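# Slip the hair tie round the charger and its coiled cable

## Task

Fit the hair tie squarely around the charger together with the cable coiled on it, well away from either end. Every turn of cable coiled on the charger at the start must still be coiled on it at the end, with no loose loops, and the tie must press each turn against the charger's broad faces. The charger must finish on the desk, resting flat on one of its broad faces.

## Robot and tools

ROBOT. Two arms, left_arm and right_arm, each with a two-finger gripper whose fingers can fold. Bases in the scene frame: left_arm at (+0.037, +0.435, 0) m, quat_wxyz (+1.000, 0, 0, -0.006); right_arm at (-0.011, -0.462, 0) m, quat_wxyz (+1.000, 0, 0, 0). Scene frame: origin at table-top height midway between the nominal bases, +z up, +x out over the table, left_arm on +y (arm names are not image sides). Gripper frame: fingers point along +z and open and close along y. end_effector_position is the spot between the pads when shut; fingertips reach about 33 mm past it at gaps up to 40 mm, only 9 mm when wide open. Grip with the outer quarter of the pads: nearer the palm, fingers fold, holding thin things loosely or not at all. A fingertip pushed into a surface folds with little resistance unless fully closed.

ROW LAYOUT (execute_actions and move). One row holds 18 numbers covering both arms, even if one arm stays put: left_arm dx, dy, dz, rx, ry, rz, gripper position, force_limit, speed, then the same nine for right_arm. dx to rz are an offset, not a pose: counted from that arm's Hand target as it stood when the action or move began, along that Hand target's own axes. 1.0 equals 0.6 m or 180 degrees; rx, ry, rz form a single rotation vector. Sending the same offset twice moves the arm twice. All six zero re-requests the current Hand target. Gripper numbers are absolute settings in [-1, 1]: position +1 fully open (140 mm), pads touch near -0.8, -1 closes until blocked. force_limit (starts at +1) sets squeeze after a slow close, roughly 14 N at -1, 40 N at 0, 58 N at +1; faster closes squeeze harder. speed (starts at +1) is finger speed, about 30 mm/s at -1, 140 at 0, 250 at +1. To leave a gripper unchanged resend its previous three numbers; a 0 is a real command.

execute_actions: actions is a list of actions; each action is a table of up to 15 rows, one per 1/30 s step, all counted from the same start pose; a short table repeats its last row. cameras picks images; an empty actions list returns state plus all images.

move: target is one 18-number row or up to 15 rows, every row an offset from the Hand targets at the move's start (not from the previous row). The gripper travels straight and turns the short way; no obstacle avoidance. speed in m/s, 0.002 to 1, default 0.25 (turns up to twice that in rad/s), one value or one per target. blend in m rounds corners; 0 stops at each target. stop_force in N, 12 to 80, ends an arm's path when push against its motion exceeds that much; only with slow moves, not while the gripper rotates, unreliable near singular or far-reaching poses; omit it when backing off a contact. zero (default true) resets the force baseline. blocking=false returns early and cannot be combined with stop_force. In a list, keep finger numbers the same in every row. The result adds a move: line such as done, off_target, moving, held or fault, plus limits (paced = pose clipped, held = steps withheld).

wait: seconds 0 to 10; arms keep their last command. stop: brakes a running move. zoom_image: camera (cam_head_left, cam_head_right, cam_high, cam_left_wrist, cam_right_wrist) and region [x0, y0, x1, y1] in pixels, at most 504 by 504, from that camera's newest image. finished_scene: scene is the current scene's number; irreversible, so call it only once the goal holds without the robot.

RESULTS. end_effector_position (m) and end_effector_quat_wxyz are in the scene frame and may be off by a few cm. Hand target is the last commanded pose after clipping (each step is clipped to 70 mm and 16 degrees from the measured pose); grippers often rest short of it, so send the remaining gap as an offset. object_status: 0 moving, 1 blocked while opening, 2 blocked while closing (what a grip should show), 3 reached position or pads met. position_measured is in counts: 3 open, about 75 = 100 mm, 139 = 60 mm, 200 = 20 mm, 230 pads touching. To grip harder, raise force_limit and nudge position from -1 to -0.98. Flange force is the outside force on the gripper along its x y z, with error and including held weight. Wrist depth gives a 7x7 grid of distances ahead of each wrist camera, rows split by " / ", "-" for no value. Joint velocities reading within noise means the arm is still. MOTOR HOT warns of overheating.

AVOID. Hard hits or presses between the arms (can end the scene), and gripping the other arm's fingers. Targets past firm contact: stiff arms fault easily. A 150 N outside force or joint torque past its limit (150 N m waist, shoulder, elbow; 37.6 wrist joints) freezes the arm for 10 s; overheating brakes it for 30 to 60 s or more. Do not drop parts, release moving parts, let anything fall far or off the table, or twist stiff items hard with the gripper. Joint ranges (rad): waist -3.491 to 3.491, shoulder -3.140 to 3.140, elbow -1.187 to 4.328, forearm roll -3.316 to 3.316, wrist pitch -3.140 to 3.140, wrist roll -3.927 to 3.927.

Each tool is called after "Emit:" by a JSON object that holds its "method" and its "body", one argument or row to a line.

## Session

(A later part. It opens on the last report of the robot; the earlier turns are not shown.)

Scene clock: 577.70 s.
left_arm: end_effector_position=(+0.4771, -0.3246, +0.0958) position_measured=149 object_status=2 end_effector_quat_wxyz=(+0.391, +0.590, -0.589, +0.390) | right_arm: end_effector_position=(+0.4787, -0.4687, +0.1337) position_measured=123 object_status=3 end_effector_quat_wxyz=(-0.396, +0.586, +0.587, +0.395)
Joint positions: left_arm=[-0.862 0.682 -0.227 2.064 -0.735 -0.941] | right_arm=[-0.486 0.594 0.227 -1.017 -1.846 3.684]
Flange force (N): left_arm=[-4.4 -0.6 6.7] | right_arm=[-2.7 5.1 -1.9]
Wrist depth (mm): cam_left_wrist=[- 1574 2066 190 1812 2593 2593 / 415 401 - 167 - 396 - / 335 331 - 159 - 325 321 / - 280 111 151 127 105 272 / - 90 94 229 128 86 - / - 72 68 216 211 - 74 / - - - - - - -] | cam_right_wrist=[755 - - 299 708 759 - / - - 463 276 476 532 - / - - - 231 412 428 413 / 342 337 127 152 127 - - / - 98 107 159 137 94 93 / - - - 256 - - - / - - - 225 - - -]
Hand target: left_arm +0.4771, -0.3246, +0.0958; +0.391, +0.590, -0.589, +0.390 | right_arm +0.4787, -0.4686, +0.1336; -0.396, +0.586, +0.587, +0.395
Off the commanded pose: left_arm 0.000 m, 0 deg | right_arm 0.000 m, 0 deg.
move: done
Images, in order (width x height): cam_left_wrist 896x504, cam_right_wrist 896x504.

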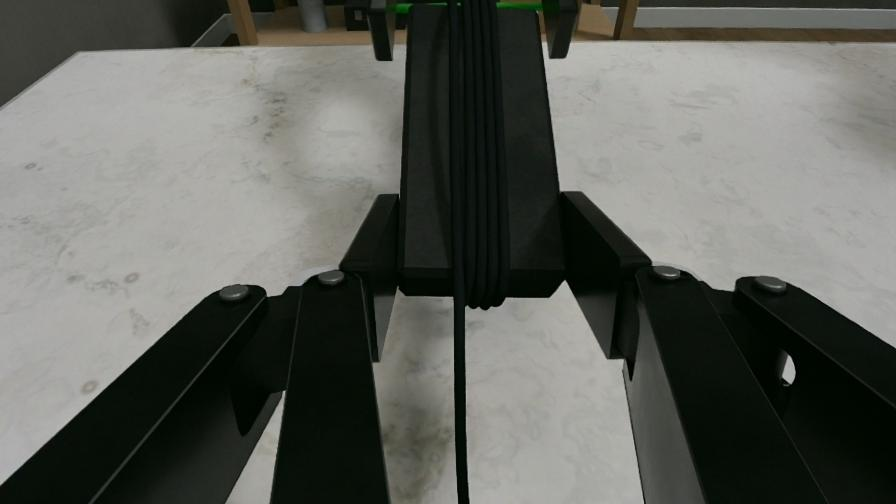

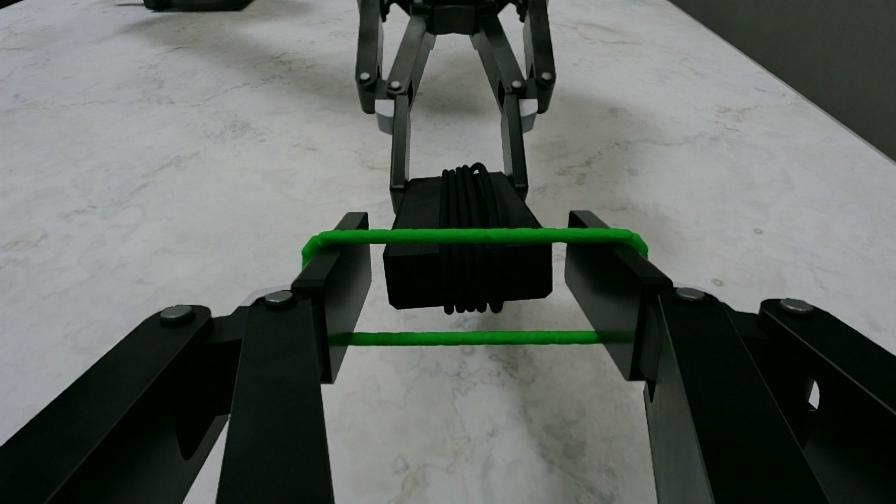

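Emit:
{"method": "move", "body": {
  "target": [
    [0,0,0,0,0,0,-0.98,1,-0.9,-0.01,0,0,0,0,-0.018,0.05,-0.5,-0.8],
    [0,0,0,0,0,0,-0.98,1,-0.9,-0.01,0,0.025,0,0,-0.018,0.05,-0.5,-0.8]
  ],
  "speed": 0.04,
  "cameras": ["cam_left_wrist","cam_right_wrist"]
}}

Emit:
{"method": "zoom_image", "body": {
  "camera": "cam_right_wrist",
  "region": [290, 160, 690, 400]
}}

Scene clock: 611.67 s.
left_arm: end_effector_position=(+0.4771, -0.3246, +0.0958) position_measured=149 object_status=2 end_effector_quat_wxyz=(+0.391, +0.590, -0.589, +0.390) | right_arm: end_effector_position=(+0.4787, -0.4570, +0.1225) position_measured=123 object_status=3 end_effector_quat_wxyz=(-0.384, +0.569, +0.603, +0.406)
Joint positions: left_arm=[-0.862 0.682 -0.227 2.064 -0.735 -0.941] | right_arm=[-0.469 0.597 0.202 -1.019 -1.817 3.757]
Flange force (N): left_arm=[-4.0 -1.0 6.8] | right_arm=[-3.2 5.9 -2.5]
Wrist depth (mm): cam_left_wrist=[1603 1775 2150 190 459 2405 2449 / - - - 169 427 - 421 / - - - 158 - 343 - / - - 113 150 126 100 280 / - 87 94 229 - 86 - / - 72 72 216 - - 74 / - - - - - - -] | cam_right_wrist=[- - - 279 282 - - / - 455 - 250 267 - - / - 372 - 225 405 394 410 / - - 126 138 127 347 - / - - 107 142 124 95 88 / - - - - - - - / - - - - 211 - -]
Hand target: left_arm +0.4771, -0.3246, +0.0958; +0.391, +0.590, -0.589, +0.390 | right_arm +0.4787, -0.4570, +0.1225; -0.384, +0.569, +0.603, +0.406
Off the commanded pose: left_arm 0.000 m, 0 deg | right_arm 0.000 m, 0 deg.
move: done
Images, in order (width x height): cam_left_wrist 896x504, cam_right_wrist 896x504.

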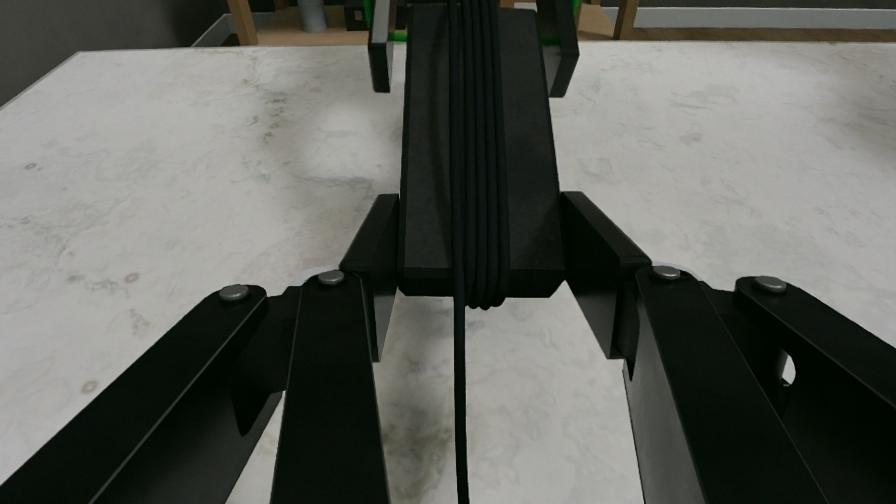

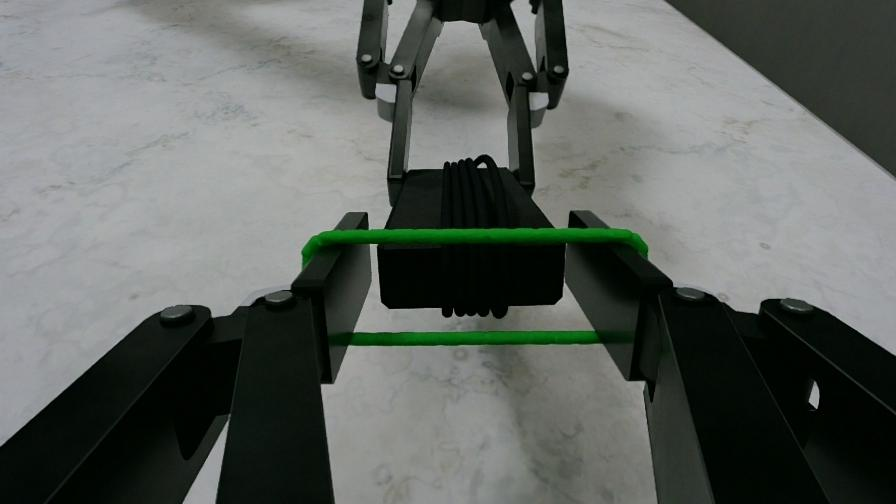

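Scaled by 1.260 from the camera's 896x504 image, which has a finer 1280x720 frame.

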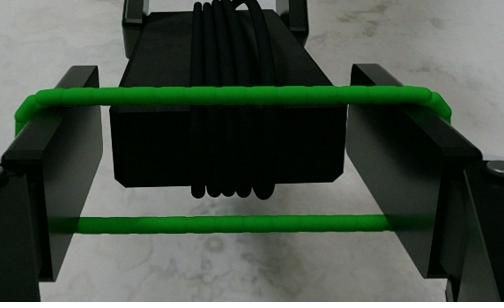

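Emit:
{"method": "move", "body": {
  "target": [
    [0,0,0,0,0,0,-0.98,1,-0.9,0.001,0,0,0,-0.1111,0,0.05,-0.5,-0.8],
    [0,0,0,0,0,0,-0.98,1,-0.9,0.001,0,0.032,0,-0.1111,0,0.05,-0.5,-0.8]
  ],
  "speed": 0.05,
  "cameras": ["cam_left_wrist","cam_right_wrist"]
}}

Emit:
{"method": "zoom_image", "body": {
  "camera": "cam_right_wrist",
  "region": [290, 160, 690, 400]
}}

Scene clock: 640.87 s.
left_arm: end_effector_position=(+0.4771, -0.3246, +0.0958) position_measured=149 object_status=2 end_effector_quat_wxyz=(+0.391, +0.590, -0.589, +0.390) | right_arm: end_effector_position=(+0.4787, -0.4390, +0.1158) position_measured=123 object_status=3 end_effector_quat_wxyz=(-0.274, +0.631, +0.661, +0.301)
Joint positions: left_arm=[-0.862 0.682 -0.227 2.064 -0.735 -0.941] | right_arm=[-0.294 0.369 0.077 -0.799 -1.568 3.608]
Flange force (N): left_arm=[-5.6 -0.1 6.8] | right_arm=[-0.9 5.6 -3.0]
Wrist depth (mm): cam_left_wrist=[1584 1931 494 191 460 2519 3187 / 416 - 387 174 - - - / - - - 158 168 - 322 / - - 112 150 127 - 273 / - 87 94 - - 86 - / - 72 68 - - - 74 / - - - 187 188 - -] | cam_right_wrist=[338 338 - 312 - 376 - / - 311 314 199 - 331 346 / 280 - - 152 - 307 - / - 264 125 121 125 - 284 / - - 107 123 124 94 84 / - - 228 228 - - - / - - - - - - -]
Hand target: left_arm +0.4771, -0.3246, +0.0958; +0.391, +0.590, -0.589, +0.390 | right_arm +0.4787, -0.4390, +0.1158; -0.274, +0.631, +0.661, +0.301
Off the commanded pose: left_arm 0.000 m, 0 deg | right_arm 0.000 m, 0 deg.
move: done
Images, in order (width x height): cam_left_wrist 896x504, cam_right_wrist 896x504.

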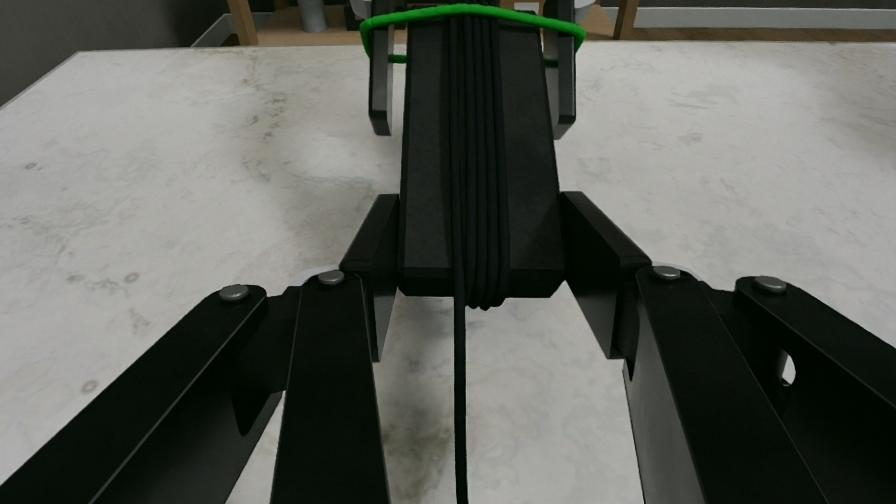

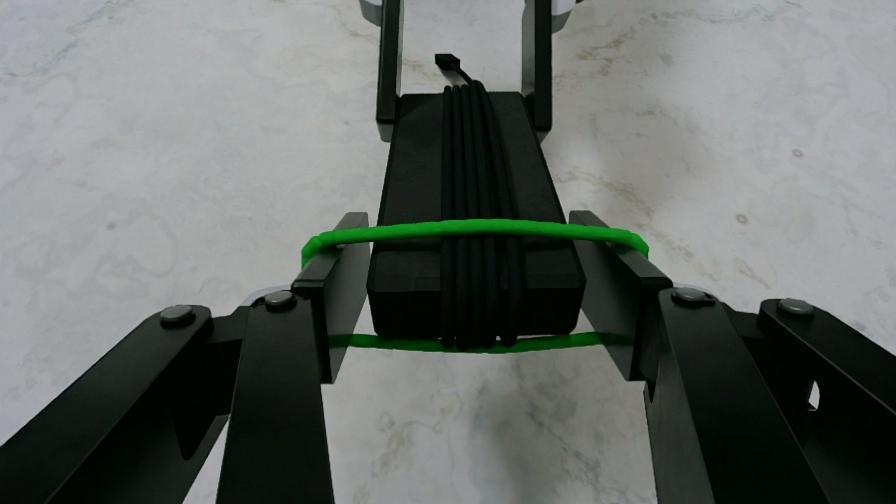

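Scaled by 1.260 from the camera's 896x504 image, which has a finer 1280x720 frame.

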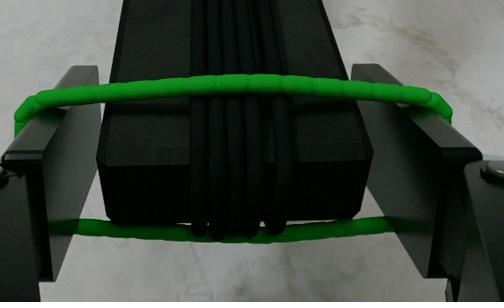

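Emit:
{"method": "move", "body": {
  "target": [
    [0,0,0,0,0,0,-0.98,1,-0.9,-0.0063,0,0.0023,0,0,0,0.05,-0.5,-0.8],
    [0,0,0,0,0,0,-0.98,1,-0.9,0.0022,0,0.0258,0,0,0,0.05,-0.5,-0.8]
  ],
  "speed": 0.03,
  "cameras": ["cam_left_wrist","cam_right_wrist"]
}}

Emit:
{"method": "zoom_image", "body": {
  "camera": "cam_right_wrist",
  "region": [290, 160, 690, 400]
}}

Scene clock: 651.60 s.
left_arm: end_effector_position=(+0.4771, -0.3246, +0.0958) position_measured=149 object_status=2 end_effector_quat_wxyz=(+0.391, +0.590, -0.589, +0.390) | right_arm: end_effector_position=(+0.4789, -0.4266, +0.1064) position_measured=123 object_status=3 end_effector_quat_wxyz=(-0.274, +0.631, +0.661, +0.301)
Joint positions: left_arm=[-0.862 0.682 -0.227 2.064 -0.735 -0.941] | right_arm=[-0.273 0.369 0.054 -0.805 -1.537 3.61]
Flange force (N): left_arm=[-6.0 -0.8 7.3] | right_arm=[0.3 4.7 -2.1]
Wrist depth (mm): cam_left_wrist=[- - 212 193 201 2150 2427 / - - - 175 199 395 - / - 321 317 158 195 331 309 / - 279 122 150 145 107 282 / - 90 93 228 146 86 - / - 72 68 - - - 74 / - - - - - - -] | cam_right_wrist=[- - - 338 184 354 - / - 294 - - 177 - 330 / - - - 140 147 - - / - - 126 120 123 - - / - - 106 - 110 94 84 / - - - 211 214 - - / - - - - - - -]
Hand target: left_arm +0.4771, -0.3246, +0.0958; +0.391, +0.590, -0.589, +0.390 | right_arm +0.4789, -0.4266, +0.1064; -0.274, +0.631, +0.661, +0.301
Off the commanded pose: left_arm 0.000 m, 0 deg | right_arm 0.000 m, 0 deg.
move: done
Images, in order (width x height): cam_left_wrist 896x504, cam_right_wrist 896x504.

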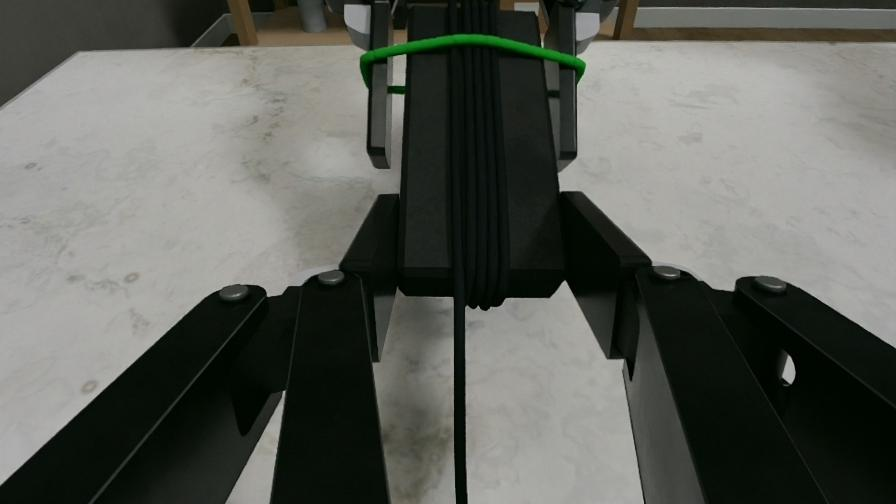

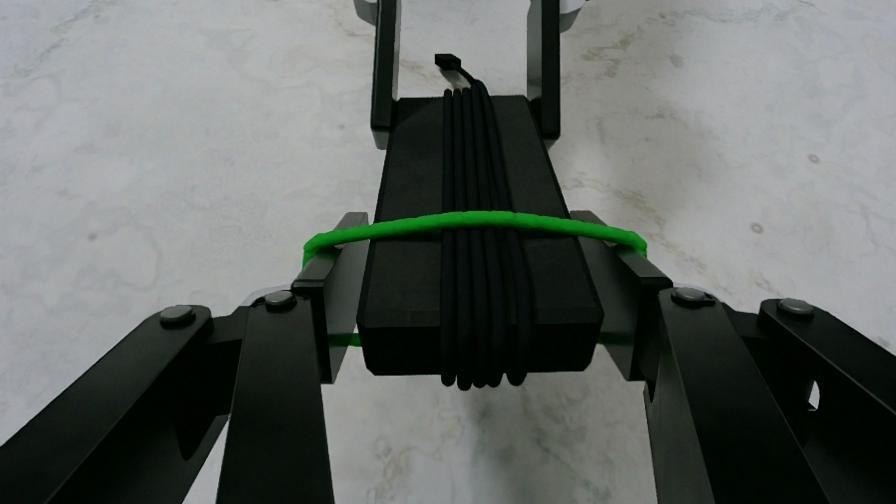

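Scaled by 1.260 from the camera's 896x504 image, which has a finer 1280x720 frame.

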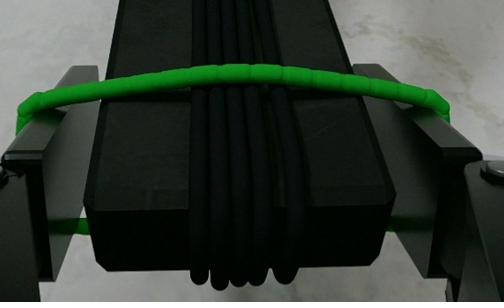

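Emit:
{"method": "move", "body": {
  "target": [0,0,0,0,0,0,-0.98,1,-0.9,0.006,0,0.0233,0,-0.0444,0,0.05,-0.5,-0.8],
  "speed": 0.05,
  "cameras": ["cam_left_wrist","cam_right_wrist"]
}}

Scene clock: 683.37 s.
left_arm: end_effector_position=(+0.4771, -0.3246, +0.0958) position_measured=149 object_status=2 end_effector_quat_wxyz=(+0.391, +0.590, -0.589, +0.390) | right_arm: end_effector_position=(+0.4789, -0.4138, +0.0998) position_measured=123 object_status=3 end_effector_quat_wxyz=(-0.227, +0.650, +0.678, +0.256)
Joint positions: left_arm=[-0.862 0.682 -0.227 2.064 -0.735 -0.941] | right_arm=[-0.164 0.29 -0.005 -0.702 -1.425 3.509]
Flange force (N): left_arm=[-7.3 -0.1 7.4] | right_arm=[1.6 5.3 -3.1]
Wrist depth (mm): cam_left_wrist=[- 2223 194 192 196 2341 2519 / 414 - - 178 192 394 380 / - - - 159 - - 319 / - 279 270 149 127 - - / - 87 94 - - 86 - / - 72 68 - - - 74 / - - - - 188 - -] | cam_right_wrist=[- - - 283 158 298 317 / - - - 149 269 281 287 / 243 - - 133 - 260 - / 228 233 124 114 120 247 - / - - 105 100 106 94 87 / - - - 96 97 - - / - - - - - - -]
Hand target: left_arm +0.4771, -0.3246, +0.0958; +0.391, +0.590, -0.589, +0.390 | right_arm +0.4789, -0.4138, +0.0998; -0.227, +0.650, +0.678, +0.256
Off the commanded pose: left_arm 0.000 m, 0 deg | right_arm 0.000 m, 0 deg.
move: done
Images, in order (width x height): cam_left_wrist 896x504, cam_right_wrist 896x504.

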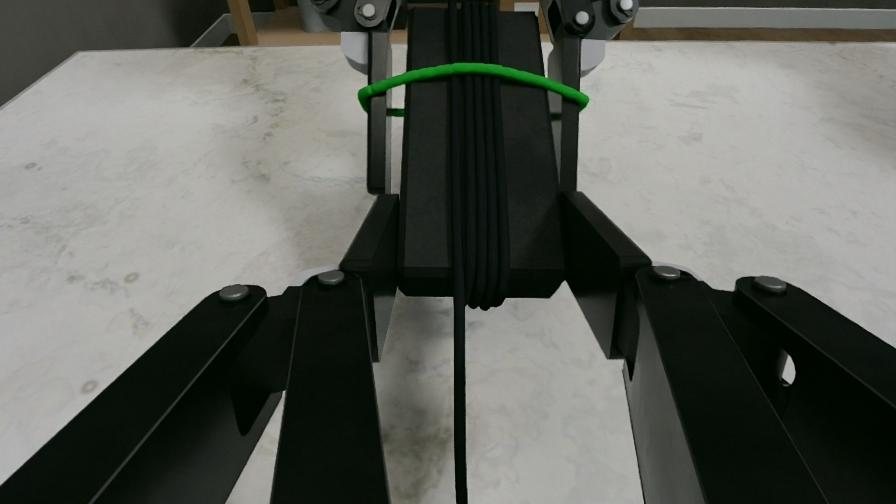

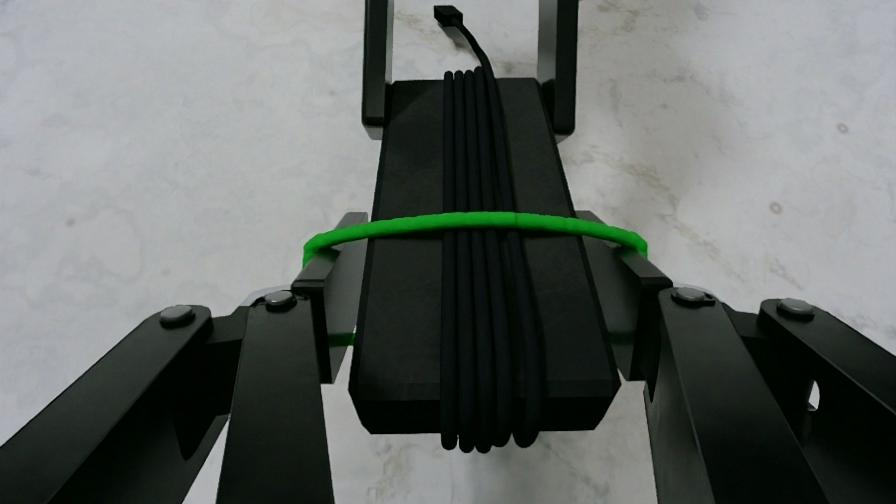

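Emit:
{"method": "move", "body": {
  "target": [0,0,0,0,0,0,-0.98,1,-0.9,-0.0007,0,0.0068,0,-0.0778,0,0.05,-0.5,-0.8],
  "speed": 0.05
}}

Emit:
{"method": "move", "body": {
  "target": [0,0,0,0,0,0,-0.98,1,-0.9,0.0067,0,0.0118,0,-0.0778,0,0.05,-0.5,-0.8],
  "speed": 0.05,
  "cameras": ["cam_left_wrist","cam_right_wrist"]
}}

Scene clock: 696.17 s.
left_arm: end_effector_position=(+0.4771, -0.3246, +0.0958) position_measured=149 object_status=2 end_effector_quat_wxyz=(+0.391, +0.590, -0.589, +0.390) | right_arm: end_effector_position=(+0.4791, -0.4115, +0.0964) position_measured=123 object_status=3 end_effector_quat_wxyz=(-0.143, +0.677, +0.701, +0.175)
Joint positions: left_arm=[-0.862 0.682 -0.227 2.064 -0.735 -0.941] | right_arm=[0.022 0.186 -0.082 -0.474 -1.284 3.288]
Flange force (N): left_arm=[-8.2 -0.6 8.8] | right_arm=[2.4 5.4 -4.6]
Wrist depth (mm): cam_left_wrist=[- - 185 193 192 2543 2341 / - - 386 179 195 395 - / - - - 159 303 324 315 / - - 112 149 146 264 - / - 87 93 237 146 86 - / - 72 68 - - - 74 / - - - - 188 - -] | cam_right_wrist=[- 233 232 239 143 244 - / 220 - - 130 141 - - / - - - 121 126 234 - / - 215 119 111 112 - 234 / - 97 106 104 111 94 88 / - - - 97 98 - - / - - - - - - -]
Hand target: left_arm +0.4771, -0.3246, +0.0958; +0.391, +0.590, -0.589, +0.390 | right_arm +0.4791, -0.4115, +0.0964; -0.143, +0.677, +0.701, +0.175
Off the commanded pose: left_arm 0.000 m, 0 deg | right_arm 0.000 m, 0 deg.
move: done

Scene clock: 698.93 s.
left_arm: end_effector_position=(+0.4771, -0.3246, +0.0958) position_measured=149 object_status=2 end_effector_quat_wxyz=(+0.391, +0.590, -0.589, +0.390) | right_arm: end_effector_position=(+0.4791, -0.4048, +0.0918) position_measured=123 object_status=3 end_effector_quat_wxyz=(-0.056, +0.693, +0.713, +0.091)
Joint positions: left_arm=[-0.862 0.682 -0.227 2.064 -0.735 -0.941] | right_arm=[0.237 0.131 -0.166 -0.208 -1.186 3.004]
Flange force (N): left_arm=[-7.5 -0.6 8.0] | right_arm=[1.7 4.9 -4.0]
Wrist depth (mm): cam_left_wrist=[- - 177 191 178 2495 2619 / - - 388 177 190 - - / - - - 159 171 - - / - - 112 151 126 - 280 / - 87 94 - - 86 - / - 72 68 - - - 74 / - - - 192 - - -] | cam_right_wrist=[- - - 123 123 210 - / - 201 - 114 120 213 - / - - - 113 115 220 - / - - 111 107 109 222 - / - - 106 102 108 94 89 / - - - 102 104 - - / - - - 95 - - -]
Hand target: left_arm +0.4771, -0.3246, +0.0958; +0.391, +0.590, -0.589, +0.390 | right_arm +0.4791, -0.4047, +0.0918; -0.056, +0.693, +0.713, +0.091
Off the commanded pose: left_arm 0.000 m, 0 deg | right_arm 0.000 m, 0 deg.
move: done
Images, in order (width x height): cam_left_wrist 896x504, cam_right_wrist 896x504.

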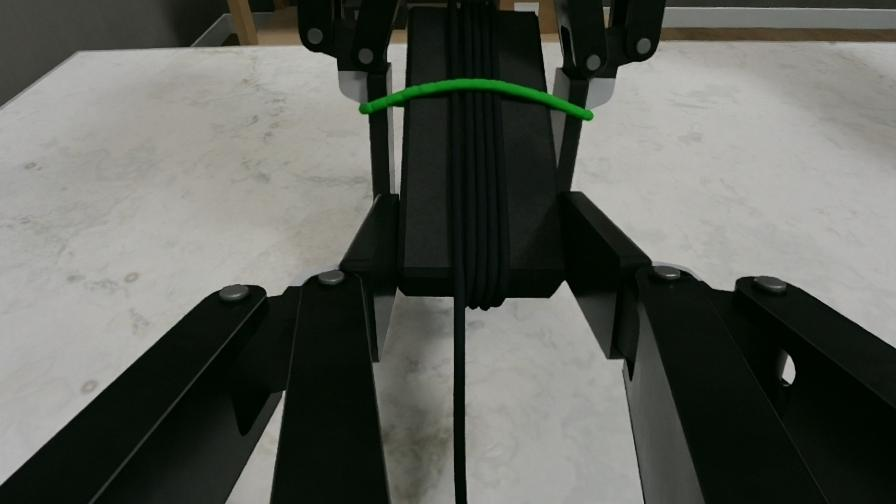

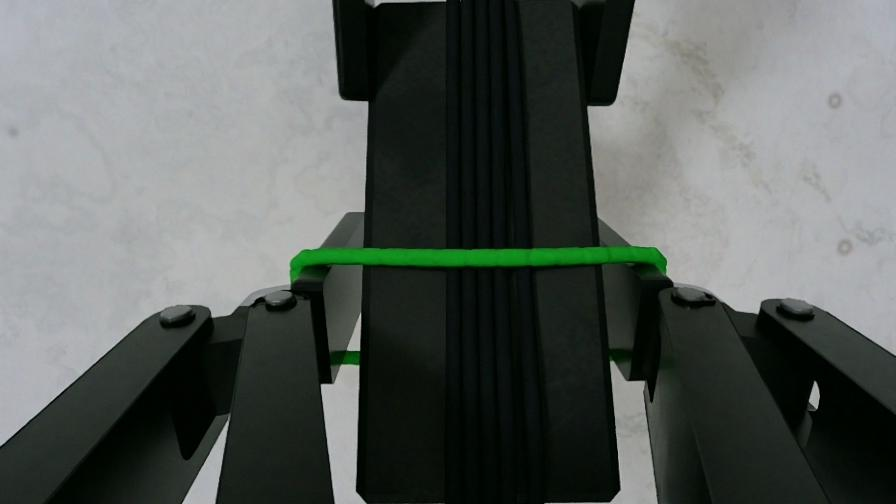

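Emit:
{"method": "move", "body": {
  "target": [0,0,0,0,0,0,-0.98,1,-0.9,0.0065,0,0.007,0,-0.0778,0,0.05,-0.5,-0.8],
  "speed": 0.05,
  "cameras": ["cam_left_wrist","cam_right_wrist"]
}}

Scene clock: 705.30 s.
left_arm: end_effector_position=(+0.4771, -0.3246, +0.0958) position_measured=149 object_status=2 end_effector_quat_wxyz=(+0.391, +0.590, -0.589, +0.390) | right_arm: end_effector_position=(+0.4792, -0.4001, +0.0885) position_measured=123 object_status=3 end_effector_quat_wxyz=(+0.031, +0.699, +0.715, +0.006)
Joint positions: left_arm=[-0.862 0.682 -0.227 2.064 -0.735 -0.941] | right_arm=[0.433 0.135 -0.231 0.058 -1.171 2.71]
Flange force (N): left_arm=[-8.2 -1.1 9.8] | right_arm=[2.2 4.7 -5.4]
Wrist depth (mm): cam_left_wrist=[- - 165 190 169 2568 2472 / - - 180 176 182 - - / - 331 - 164 178 307 304 / - - 111 151 126 274 - / - 87 94 - - 86 - / - 72 68 - 205 - 74 / - - - - 188 - -] | cam_right_wrist=[- - 96 106 105 189 192 / - 187 187 106 - 196 201 / - - 195 106 - - - / - - 107 103 103 225 225 / - - 106 103 106 95 90 / - - - 102 106 - - / - - - 103 - - -]
Hand target: left_arm +0.4771, -0.3246, +0.0958; +0.391, +0.590, -0.589, +0.390 | right_arm +0.4792, -0.4001, +0.0885; +0.031, +0.699, +0.715, +0.006
Off the commanded pose: left_arm 0.000 m, 0 deg | right_arm 0.000 m, 0 deg.
move: done
Images, in order (width x height): cam_left_wrist 896x504, cam_right_wrist 896x504.

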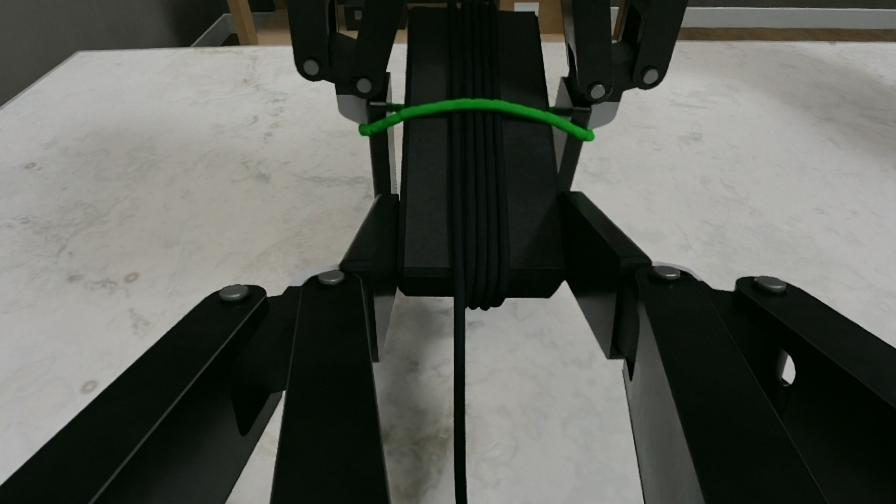

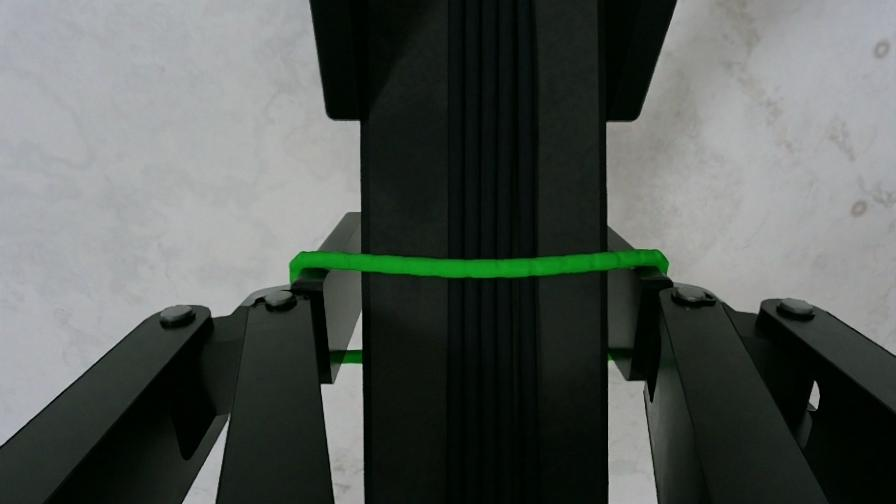

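Emit:
{"method": "move", "body": {
  "target": [0,0,0,0,0,0,-0.98,1,-0.9,0.0155,0,0.0062,0,0,0,0.05,-0.5,-0.8],
  "speed": 0.04,
  "cameras": ["cam_left_wrist","cam_right_wrist","cam_head_right"]
}}

Scene clock: 733.07 s.
left_arm: end_effector_position=(+0.4771, -0.3246, +0.0958) position_measured=149 object_status=2 end_effector_quat_wxyz=(+0.391, +0.590, -0.589, +0.390) | right_arm: end_effector_position=(+0.4792, -0.3909, +0.0844) position_measured=123 object_status=3 end_effector_quat_wxyz=(+0.031, +0.699, +0.715, +0.006)
Joint positions: left_arm=[-0.862 0.682 -0.227 2.064 -0.735 -0.941] | right_arm=[0.451 0.142 -0.233 0.059 -1.163 2.691]
Flange force (N): left_arm=[-8.3 0.3 8.7] | right_arm=[2.3 4.5 -5.9]
Wrist depth (mm): cam_left_wrist=[- 2223 152 185 157 157 2784 / - 408 175 179 176 - - / - - 329 164 173 324 318 / - 279 111 151 127 - - / - 87 93 230 127 86 - / - 72 68 210 - - 74 / - - - - - - -] | cam_right_wrist=[- - 98 106 105 183 - / - - 99 105 - - - / - 193 194 106 105 - 210 / - - 110 102 105 - - / - - 106 103 105 94 87 / - - - 106 105 - - / - - - 106 - - -]
Hand target: left_arm +0.4771, -0.3246, +0.0958; +0.391, +0.590, -0.589, +0.390 | right_arm +0.4792, -0.3909, +0.0844; +0.031, +0.699, +0.715, +0.006
Off the commanded pose: left_arm 0.000 m, 0 deg | right_arm 0.000 m, 0 deg.
move: done
Images, in order (width x height): cam_head_right 504x504, cam_left_wrist 896x504, cam_right_wrist 896x504.

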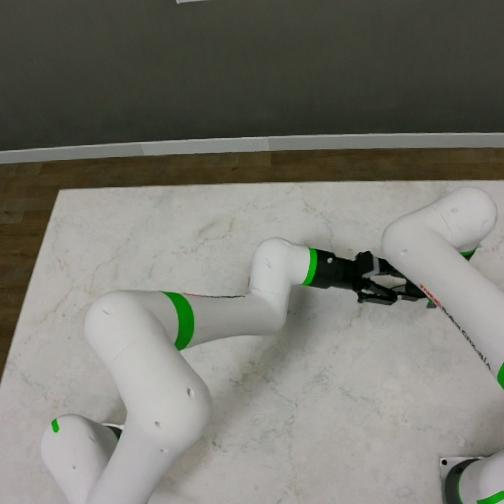

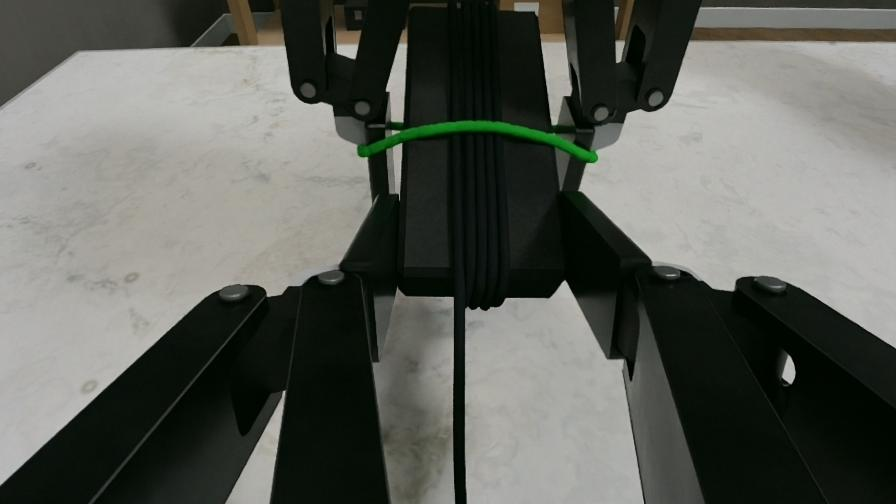

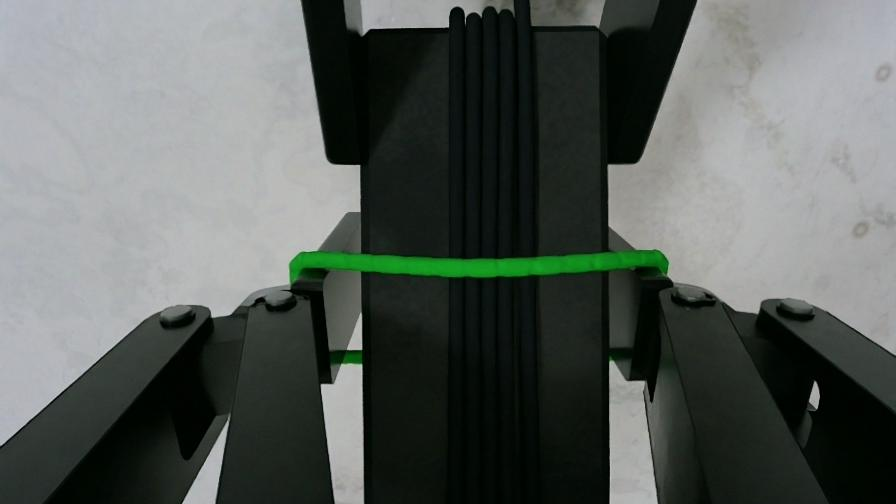

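Emit:
{"method": "move", "body": {
  "target": [0,0,0,0,0,0,-0.98,1,-0.9,0,0,-0.02,0,0,0,0.05,-0.5,-0.8],
  "speed": 0.04
}}

Emit:
{"method": "move", "body": {
  "target": [0,0,0,0,0,0,-0.98,1,-0.9,0,0,-0.0167,0,0,0,0.05,-0.5,-0.8],
  "speed": 0.04,
  "cameras": ["cam_left_wrist","cam_right_wrist"]
}}

Scene clock: 739.90 s.
left_arm: end_effector_position=(+0.4771, -0.3246, +0.0958) position_measured=149 object_status=2 end_effector_quat_wxyz=(+0.391, +0.590, -0.589, +0.390) | right_arm: end_effector_position=(+0.4786, -0.3905, +0.0964) position_measured=123 object_status=3 end_effector_quat_wxyz=(+0.031, +0.699, +0.715, +0.006)
Joint positions: left_arm=[-0.862 0.682 -0.227 2.064 -0.735 -0.941] | right_arm=[0.452 0.131 -0.217 0.059 -1.191 2.691]
Flange force (N): left_arm=[-1.9 0.4 4.3] | right_arm=[1.5 4.9 1.7]
Wrist depth (mm): cam_left_wrist=[- 515 152 185 159 165 3040 / - - 174 171 176 - 377 / - 319 318 159 171 - - / - 281 133 150 126 - - / - 90 93 - - 86 - / - 72 68 206 - - 74 / - - - 194 184 - -] | cam_right_wrist=[- - - 114 106 - - / - - 106 112 116 - - / - - 204 116 115 - - / - - 113 112 112 - - / - - 106 115 115 94 87 / - - - 110 - - - / - - - 114 113 - -]
Hand target: left_arm +0.4771, -0.3246, +0.0958; +0.391, +0.590, -0.589, +0.390 | right_arm +0.4786, -0.3905, +0.0964; +0.031, +0.699, +0.715, +0.006
Off the commanded pose: left_arm 0.000 m, 0 deg | right_arm 0.000 m, 0 deg.
move: done

Scene clock: 740.63 s.
left_arm: end_effector_position=(+0.4771, -0.3246, +0.0958) position_measured=149 object_status=2 end_effector_quat_wxyz=(+0.391, +0.590, -0.589, +0.390) | right_arm: end_effector_position=(+0.4780, -0.3901, +0.1064) position_measured=123 object_status=3 end_effector_quat_wxyz=(+0.031, +0.699, +0.715, +0.006)
Joint positions: left_arm=[-0.862 0.682 -0.227 2.064 -0.735 -0.941] | right_arm=[0.453 0.122 -0.202 0.058 -1.214 2.691]
Flange force (N): left_arm=[-1.4 -0.6 6.1] | right_arm=[2.8 5.4 1.7]
Wrist depth (mm): cam_left_wrist=[- - 152 185 156 161 2543 / - - 169 168 174 - - / - 352 - 163 301 321 - / - - 111 150 127 107 - / 249 90 94 - 126 86 - / - 72 68 - 209 - 74 / - - - - - - -] | cam_right_wrist=[190 194 126 123 109 206 - / - - 127 - 125 214 - / 209 - 213 121 127 230 230 / 223 - 124 122 124 238 244 / - 98 107 121 124 94 88 / - - - - 124 - - / - - - 125 - - -]
Hand target: left_arm +0.4771, -0.3246, +0.0958; +0.391, +0.590, -0.589, +0.390 | right_arm +0.4780, -0.3901, +0.1064; +0.031, +0.699, +0.715, +0.006
Off the commanded pose: left_arm 0.000 m, 0 deg | right_arm 0.000 m, 0 deg.
move: done
Images, in order (width x height): cam_left_wrist 896x504, cam_right_wrist 896x504.

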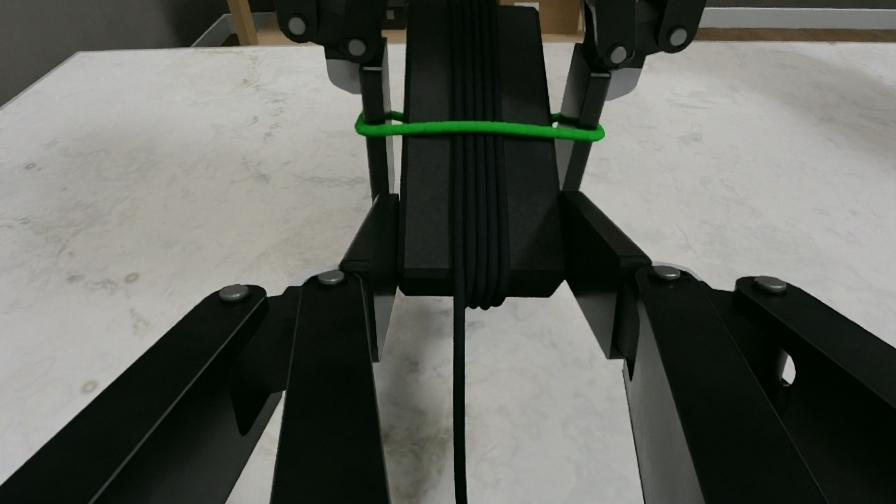

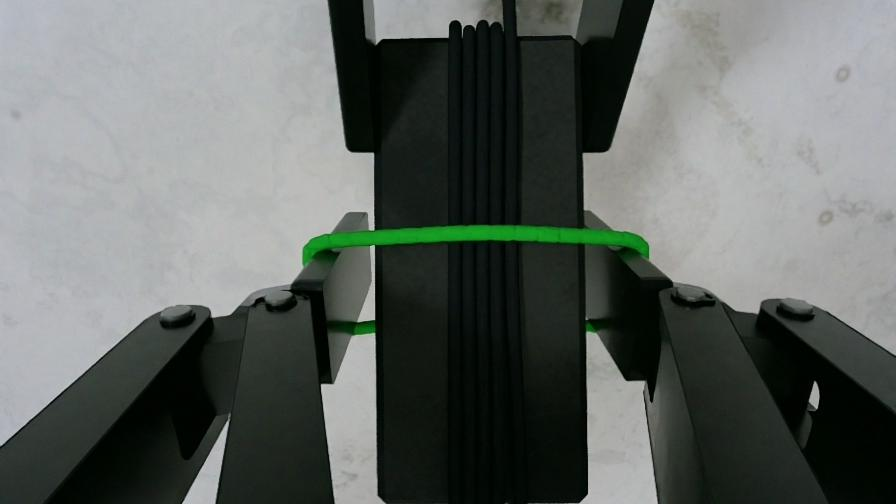

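Emit:
{"method": "move", "body": {
  "target": [0,0,0,0,0,0,-0.98,1,-0.9,0,0,-0.015,0,0,0,0.05,-0.5,-0.8],
  "speed": 0.03,
  "cameras": ["cam_left_wrist","cam_right_wrist"]
}}

Scene clock: 744.73 s.
left_arm: end_effector_position=(+0.4771, -0.3246, +0.0958) position_measured=149 object_status=2 end_effector_quat_wxyz=(+0.391, +0.590, -0.589, +0.390) | right_arm: end_effector_position=(+0.4775, -0.3898, +0.1154) position_measured=123 object_status=3 end_effector_quat_wxyz=(+0.031, +0.699, +0.715, +0.006)
Joint positions: left_arm=[-0.862 0.682 -0.227 2.064 -0.735 -0.941] | right_arm=[0.454 0.115 -0.188 0.058 -1.235 2.692]
Flange force (N): left_arm=[-0.8 -0.4 4.2] | right_arm=[1.5 4.6 2.8]
Wrist depth (mm): cam_left_wrist=[- - 154 185 158 484 2362 / - - 176 169 179 402 405 / - - - 162 182 334 316 / - - 122 150 126 100 - / - 87 94 - - 86 - / - 72 68 - - - 74 / - - - - 187 - -] | cam_right_wrist=[198 - 120 134 121 214 214 / - - - 134 134 225 228 / - - - 128 135 234 237 / 229 - 128 128 132 - - / - - 106 - 131 94 88 / - - - 131 132 - - / - - - 131 - - -]
Hand target: left_arm +0.4771, -0.3246, +0.0958; +0.391, +0.590, -0.589, +0.390 | right_arm +0.4775, -0.3898, +0.1154; +0.031, +0.699, +0.715, +0.006
Off the commanded pose: left_arm 0.000 m, 0 deg | right_arm 0.000 m, 0 deg.
move: done
Images, in order (width x height): cam_left_wrist 896x504, cam_right_wrist 896x504.

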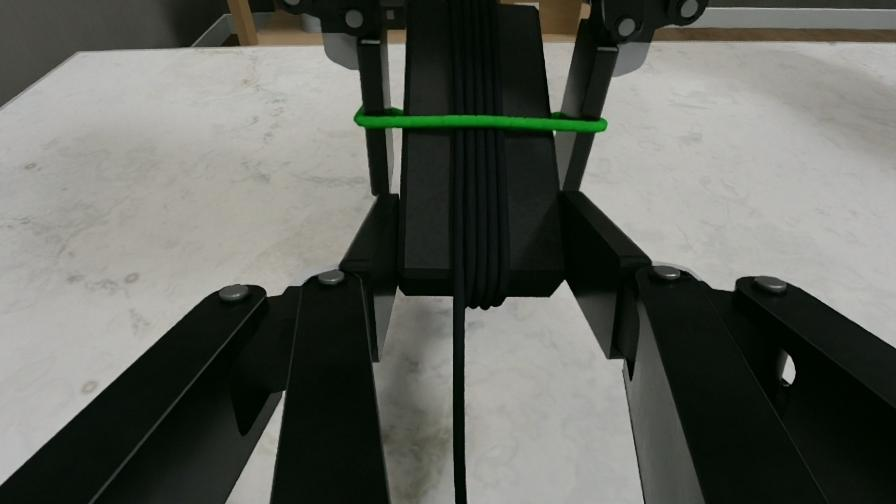

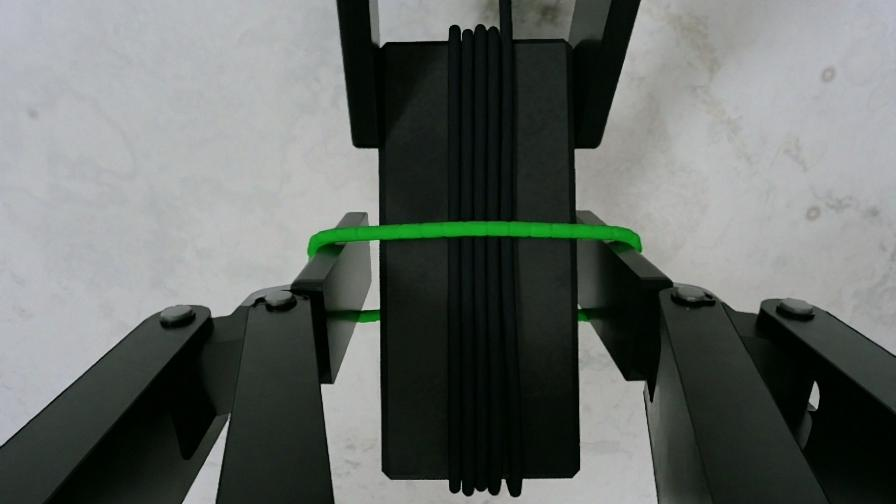

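Emit:
{"method": "move", "body": {
  "target": [0,0,0,0,0,0,-0.98,1,-0.9,0.008,0,-0.015,0,0,0,0.05,-0.5,-0.8],
  "speed": 0.03,
  "cameras": ["cam_left_wrist","cam_right_wrist"]
}}

Scene clock: 750.37 s.
left_arm: end_effector_position=(+0.4771, -0.3246, +0.0958) position_measured=149 object_status=2 end_effector_quat_wxyz=(+0.391, +0.590, -0.589, +0.390) | right_arm: end_effector_position=(+0.4770, -0.3847, +0.1242) position_measured=123 object_status=3 end_effector_quat_wxyz=(+0.031, +0.699, +0.715, +0.006)
Joint positions: left_arm=[-0.862 0.682 -0.227 2.064 -0.735 -0.941] | right_arm=[0.465 0.109 -0.173 0.058 -1.257 2.682]
Flange force (N): left_arm=[-1.5 0.7 5.8] | right_arm=[2.0 4.8 1.6]
Wrist depth (mm): cam_left_wrist=[- 1850 148 184 155 2593 2699 / - - 371 170 169 376 416 / 322 - 352 163 189 347 - / 281 - 111 151 126 266 - / - 87 94 - - 86 - / - 72 68 - - - 74 / - - - 191 - - -] | cam_right_wrist=[- - - - 123 - - / - 217 - 140 139 232 - / - - - 140 240 246 - / 240 246 138 139 138 256 - / - - 107 139 139 94 91 / - - - 142 142 - - / - - - 308 144 - -]
Hand target: left_arm +0.4771, -0.3246, +0.0958; +0.391, +0.590, -0.589, +0.390 | right_arm +0.4770, -0.3847, +0.1242; +0.031, +0.699, +0.715, +0.006
Off the commanded pose: left_arm 0.000 m, 0 deg | right_arm 0.000 m, 0 deg.
move: done
Images, in order (width x height): cam_left_wrist 896x504, cam_right_wrist 896x504.

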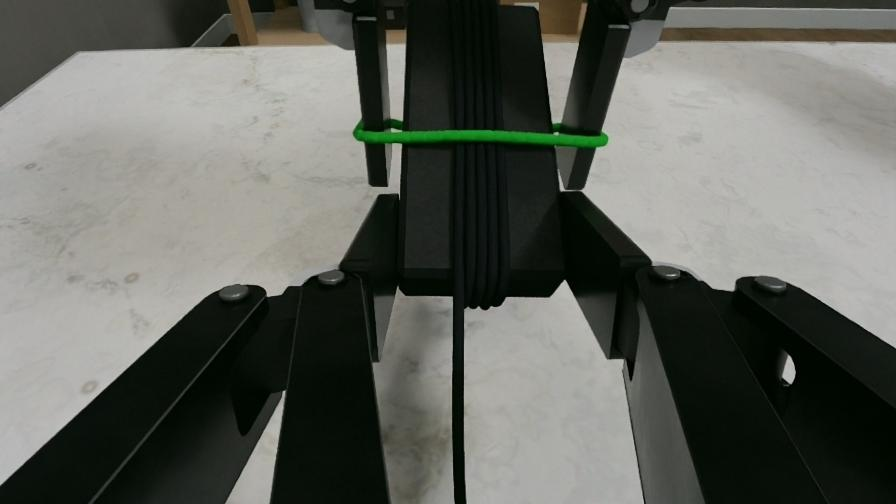

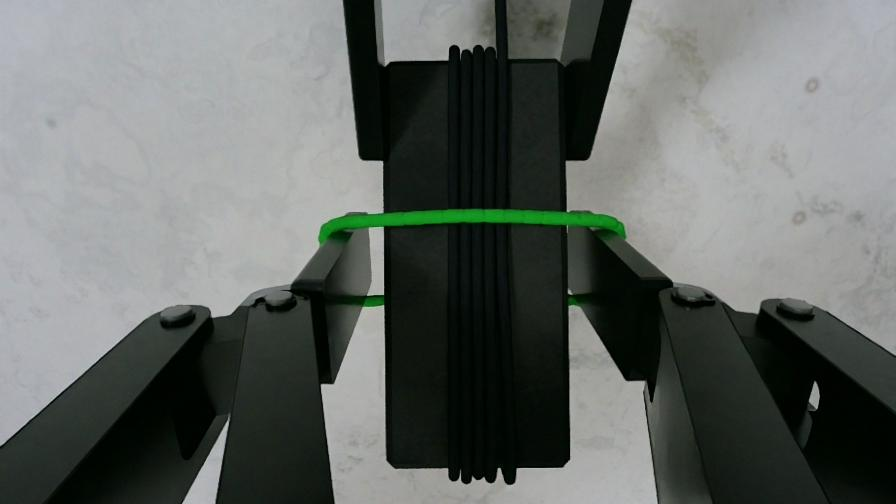

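Emit:
{"method": "move", "body": {
  "target": [0,0,0,0,0,0,-0.98,1,-0.9,0.003,0,-0.013,0,0,0,0.05,-0.5,-0.8],
  "speed": 0.03,
  "cameras": ["cam_left_wrist","cam_right_wrist"]
}}

Scene clock: 754.63 s.
left_arm: end_effector_position=(+0.4771, -0.3246, +0.0958) position_measured=149 object_status=2 end_effector_quat_wxyz=(+0.391, +0.590, -0.589, +0.390) | right_arm: end_effector_position=(+0.4765, -0.3827, +0.1319) position_measured=123 object_status=3 end_effector_quat_wxyz=(+0.031, +0.699, +0.715, +0.006)
Joint positions: left_arm=[-0.862 0.682 -0.227 2.064 -0.735 -0.941] | right_arm=[0.469 0.105 -0.16 0.057 -1.275 2.679]
Flange force (N): left_arm=[-3.7 -1.5 7.6] | right_arm=[1.8 4.5 -1.5]
Wrist depth (mm): cam_left_wrist=[- 515 147 194 159 2519 2320 / - 418 404 172 179 - - / 323 - - 161 179 - - / 290 - 112 153 130 277 268 / - 87 94 228 147 86 - / - 72 72 212 215 - 74 / - - - - - - -] | cam_right_wrist=[- 213 - - 132 229 - / - 227 146 148 - - 240 / - 240 - 147 151 - - / 253 - 135 146 148 - - / - - 106 144 125 94 84 / - - - 145 151 - 79 / - - - 307 318 - -]
Hand target: left_arm +0.4771, -0.3246, +0.0958; +0.391, +0.590, -0.589, +0.390 | right_arm +0.4765, -0.3827, +0.1319; +0.031, +0.699, +0.715, +0.006
Off the commanded pose: left_arm 0.000 m, 0 deg | right_arm 0.000 m, 0 deg.
move: done
Images, in order (width x height): cam_left_wrist 896x504, cam_right_wrist 896x504.

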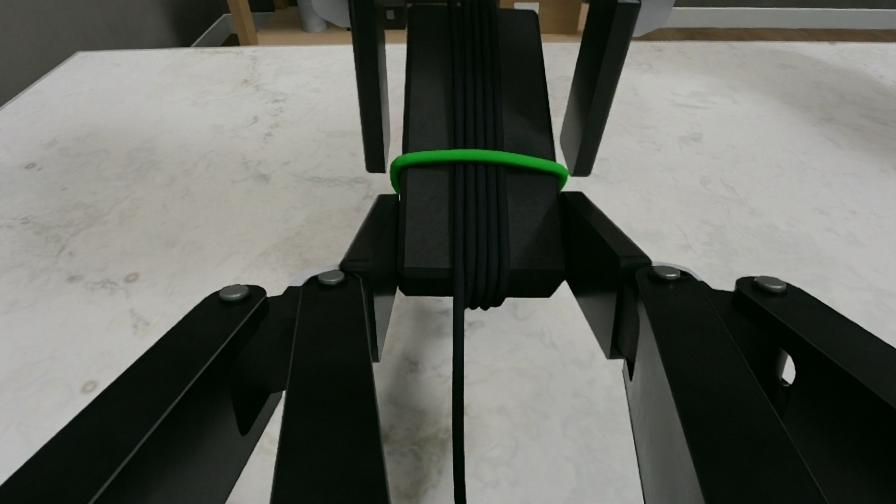

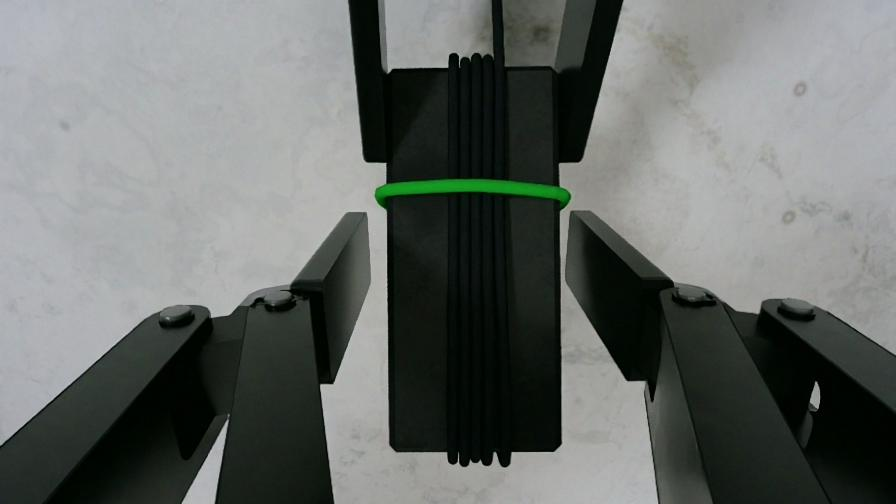

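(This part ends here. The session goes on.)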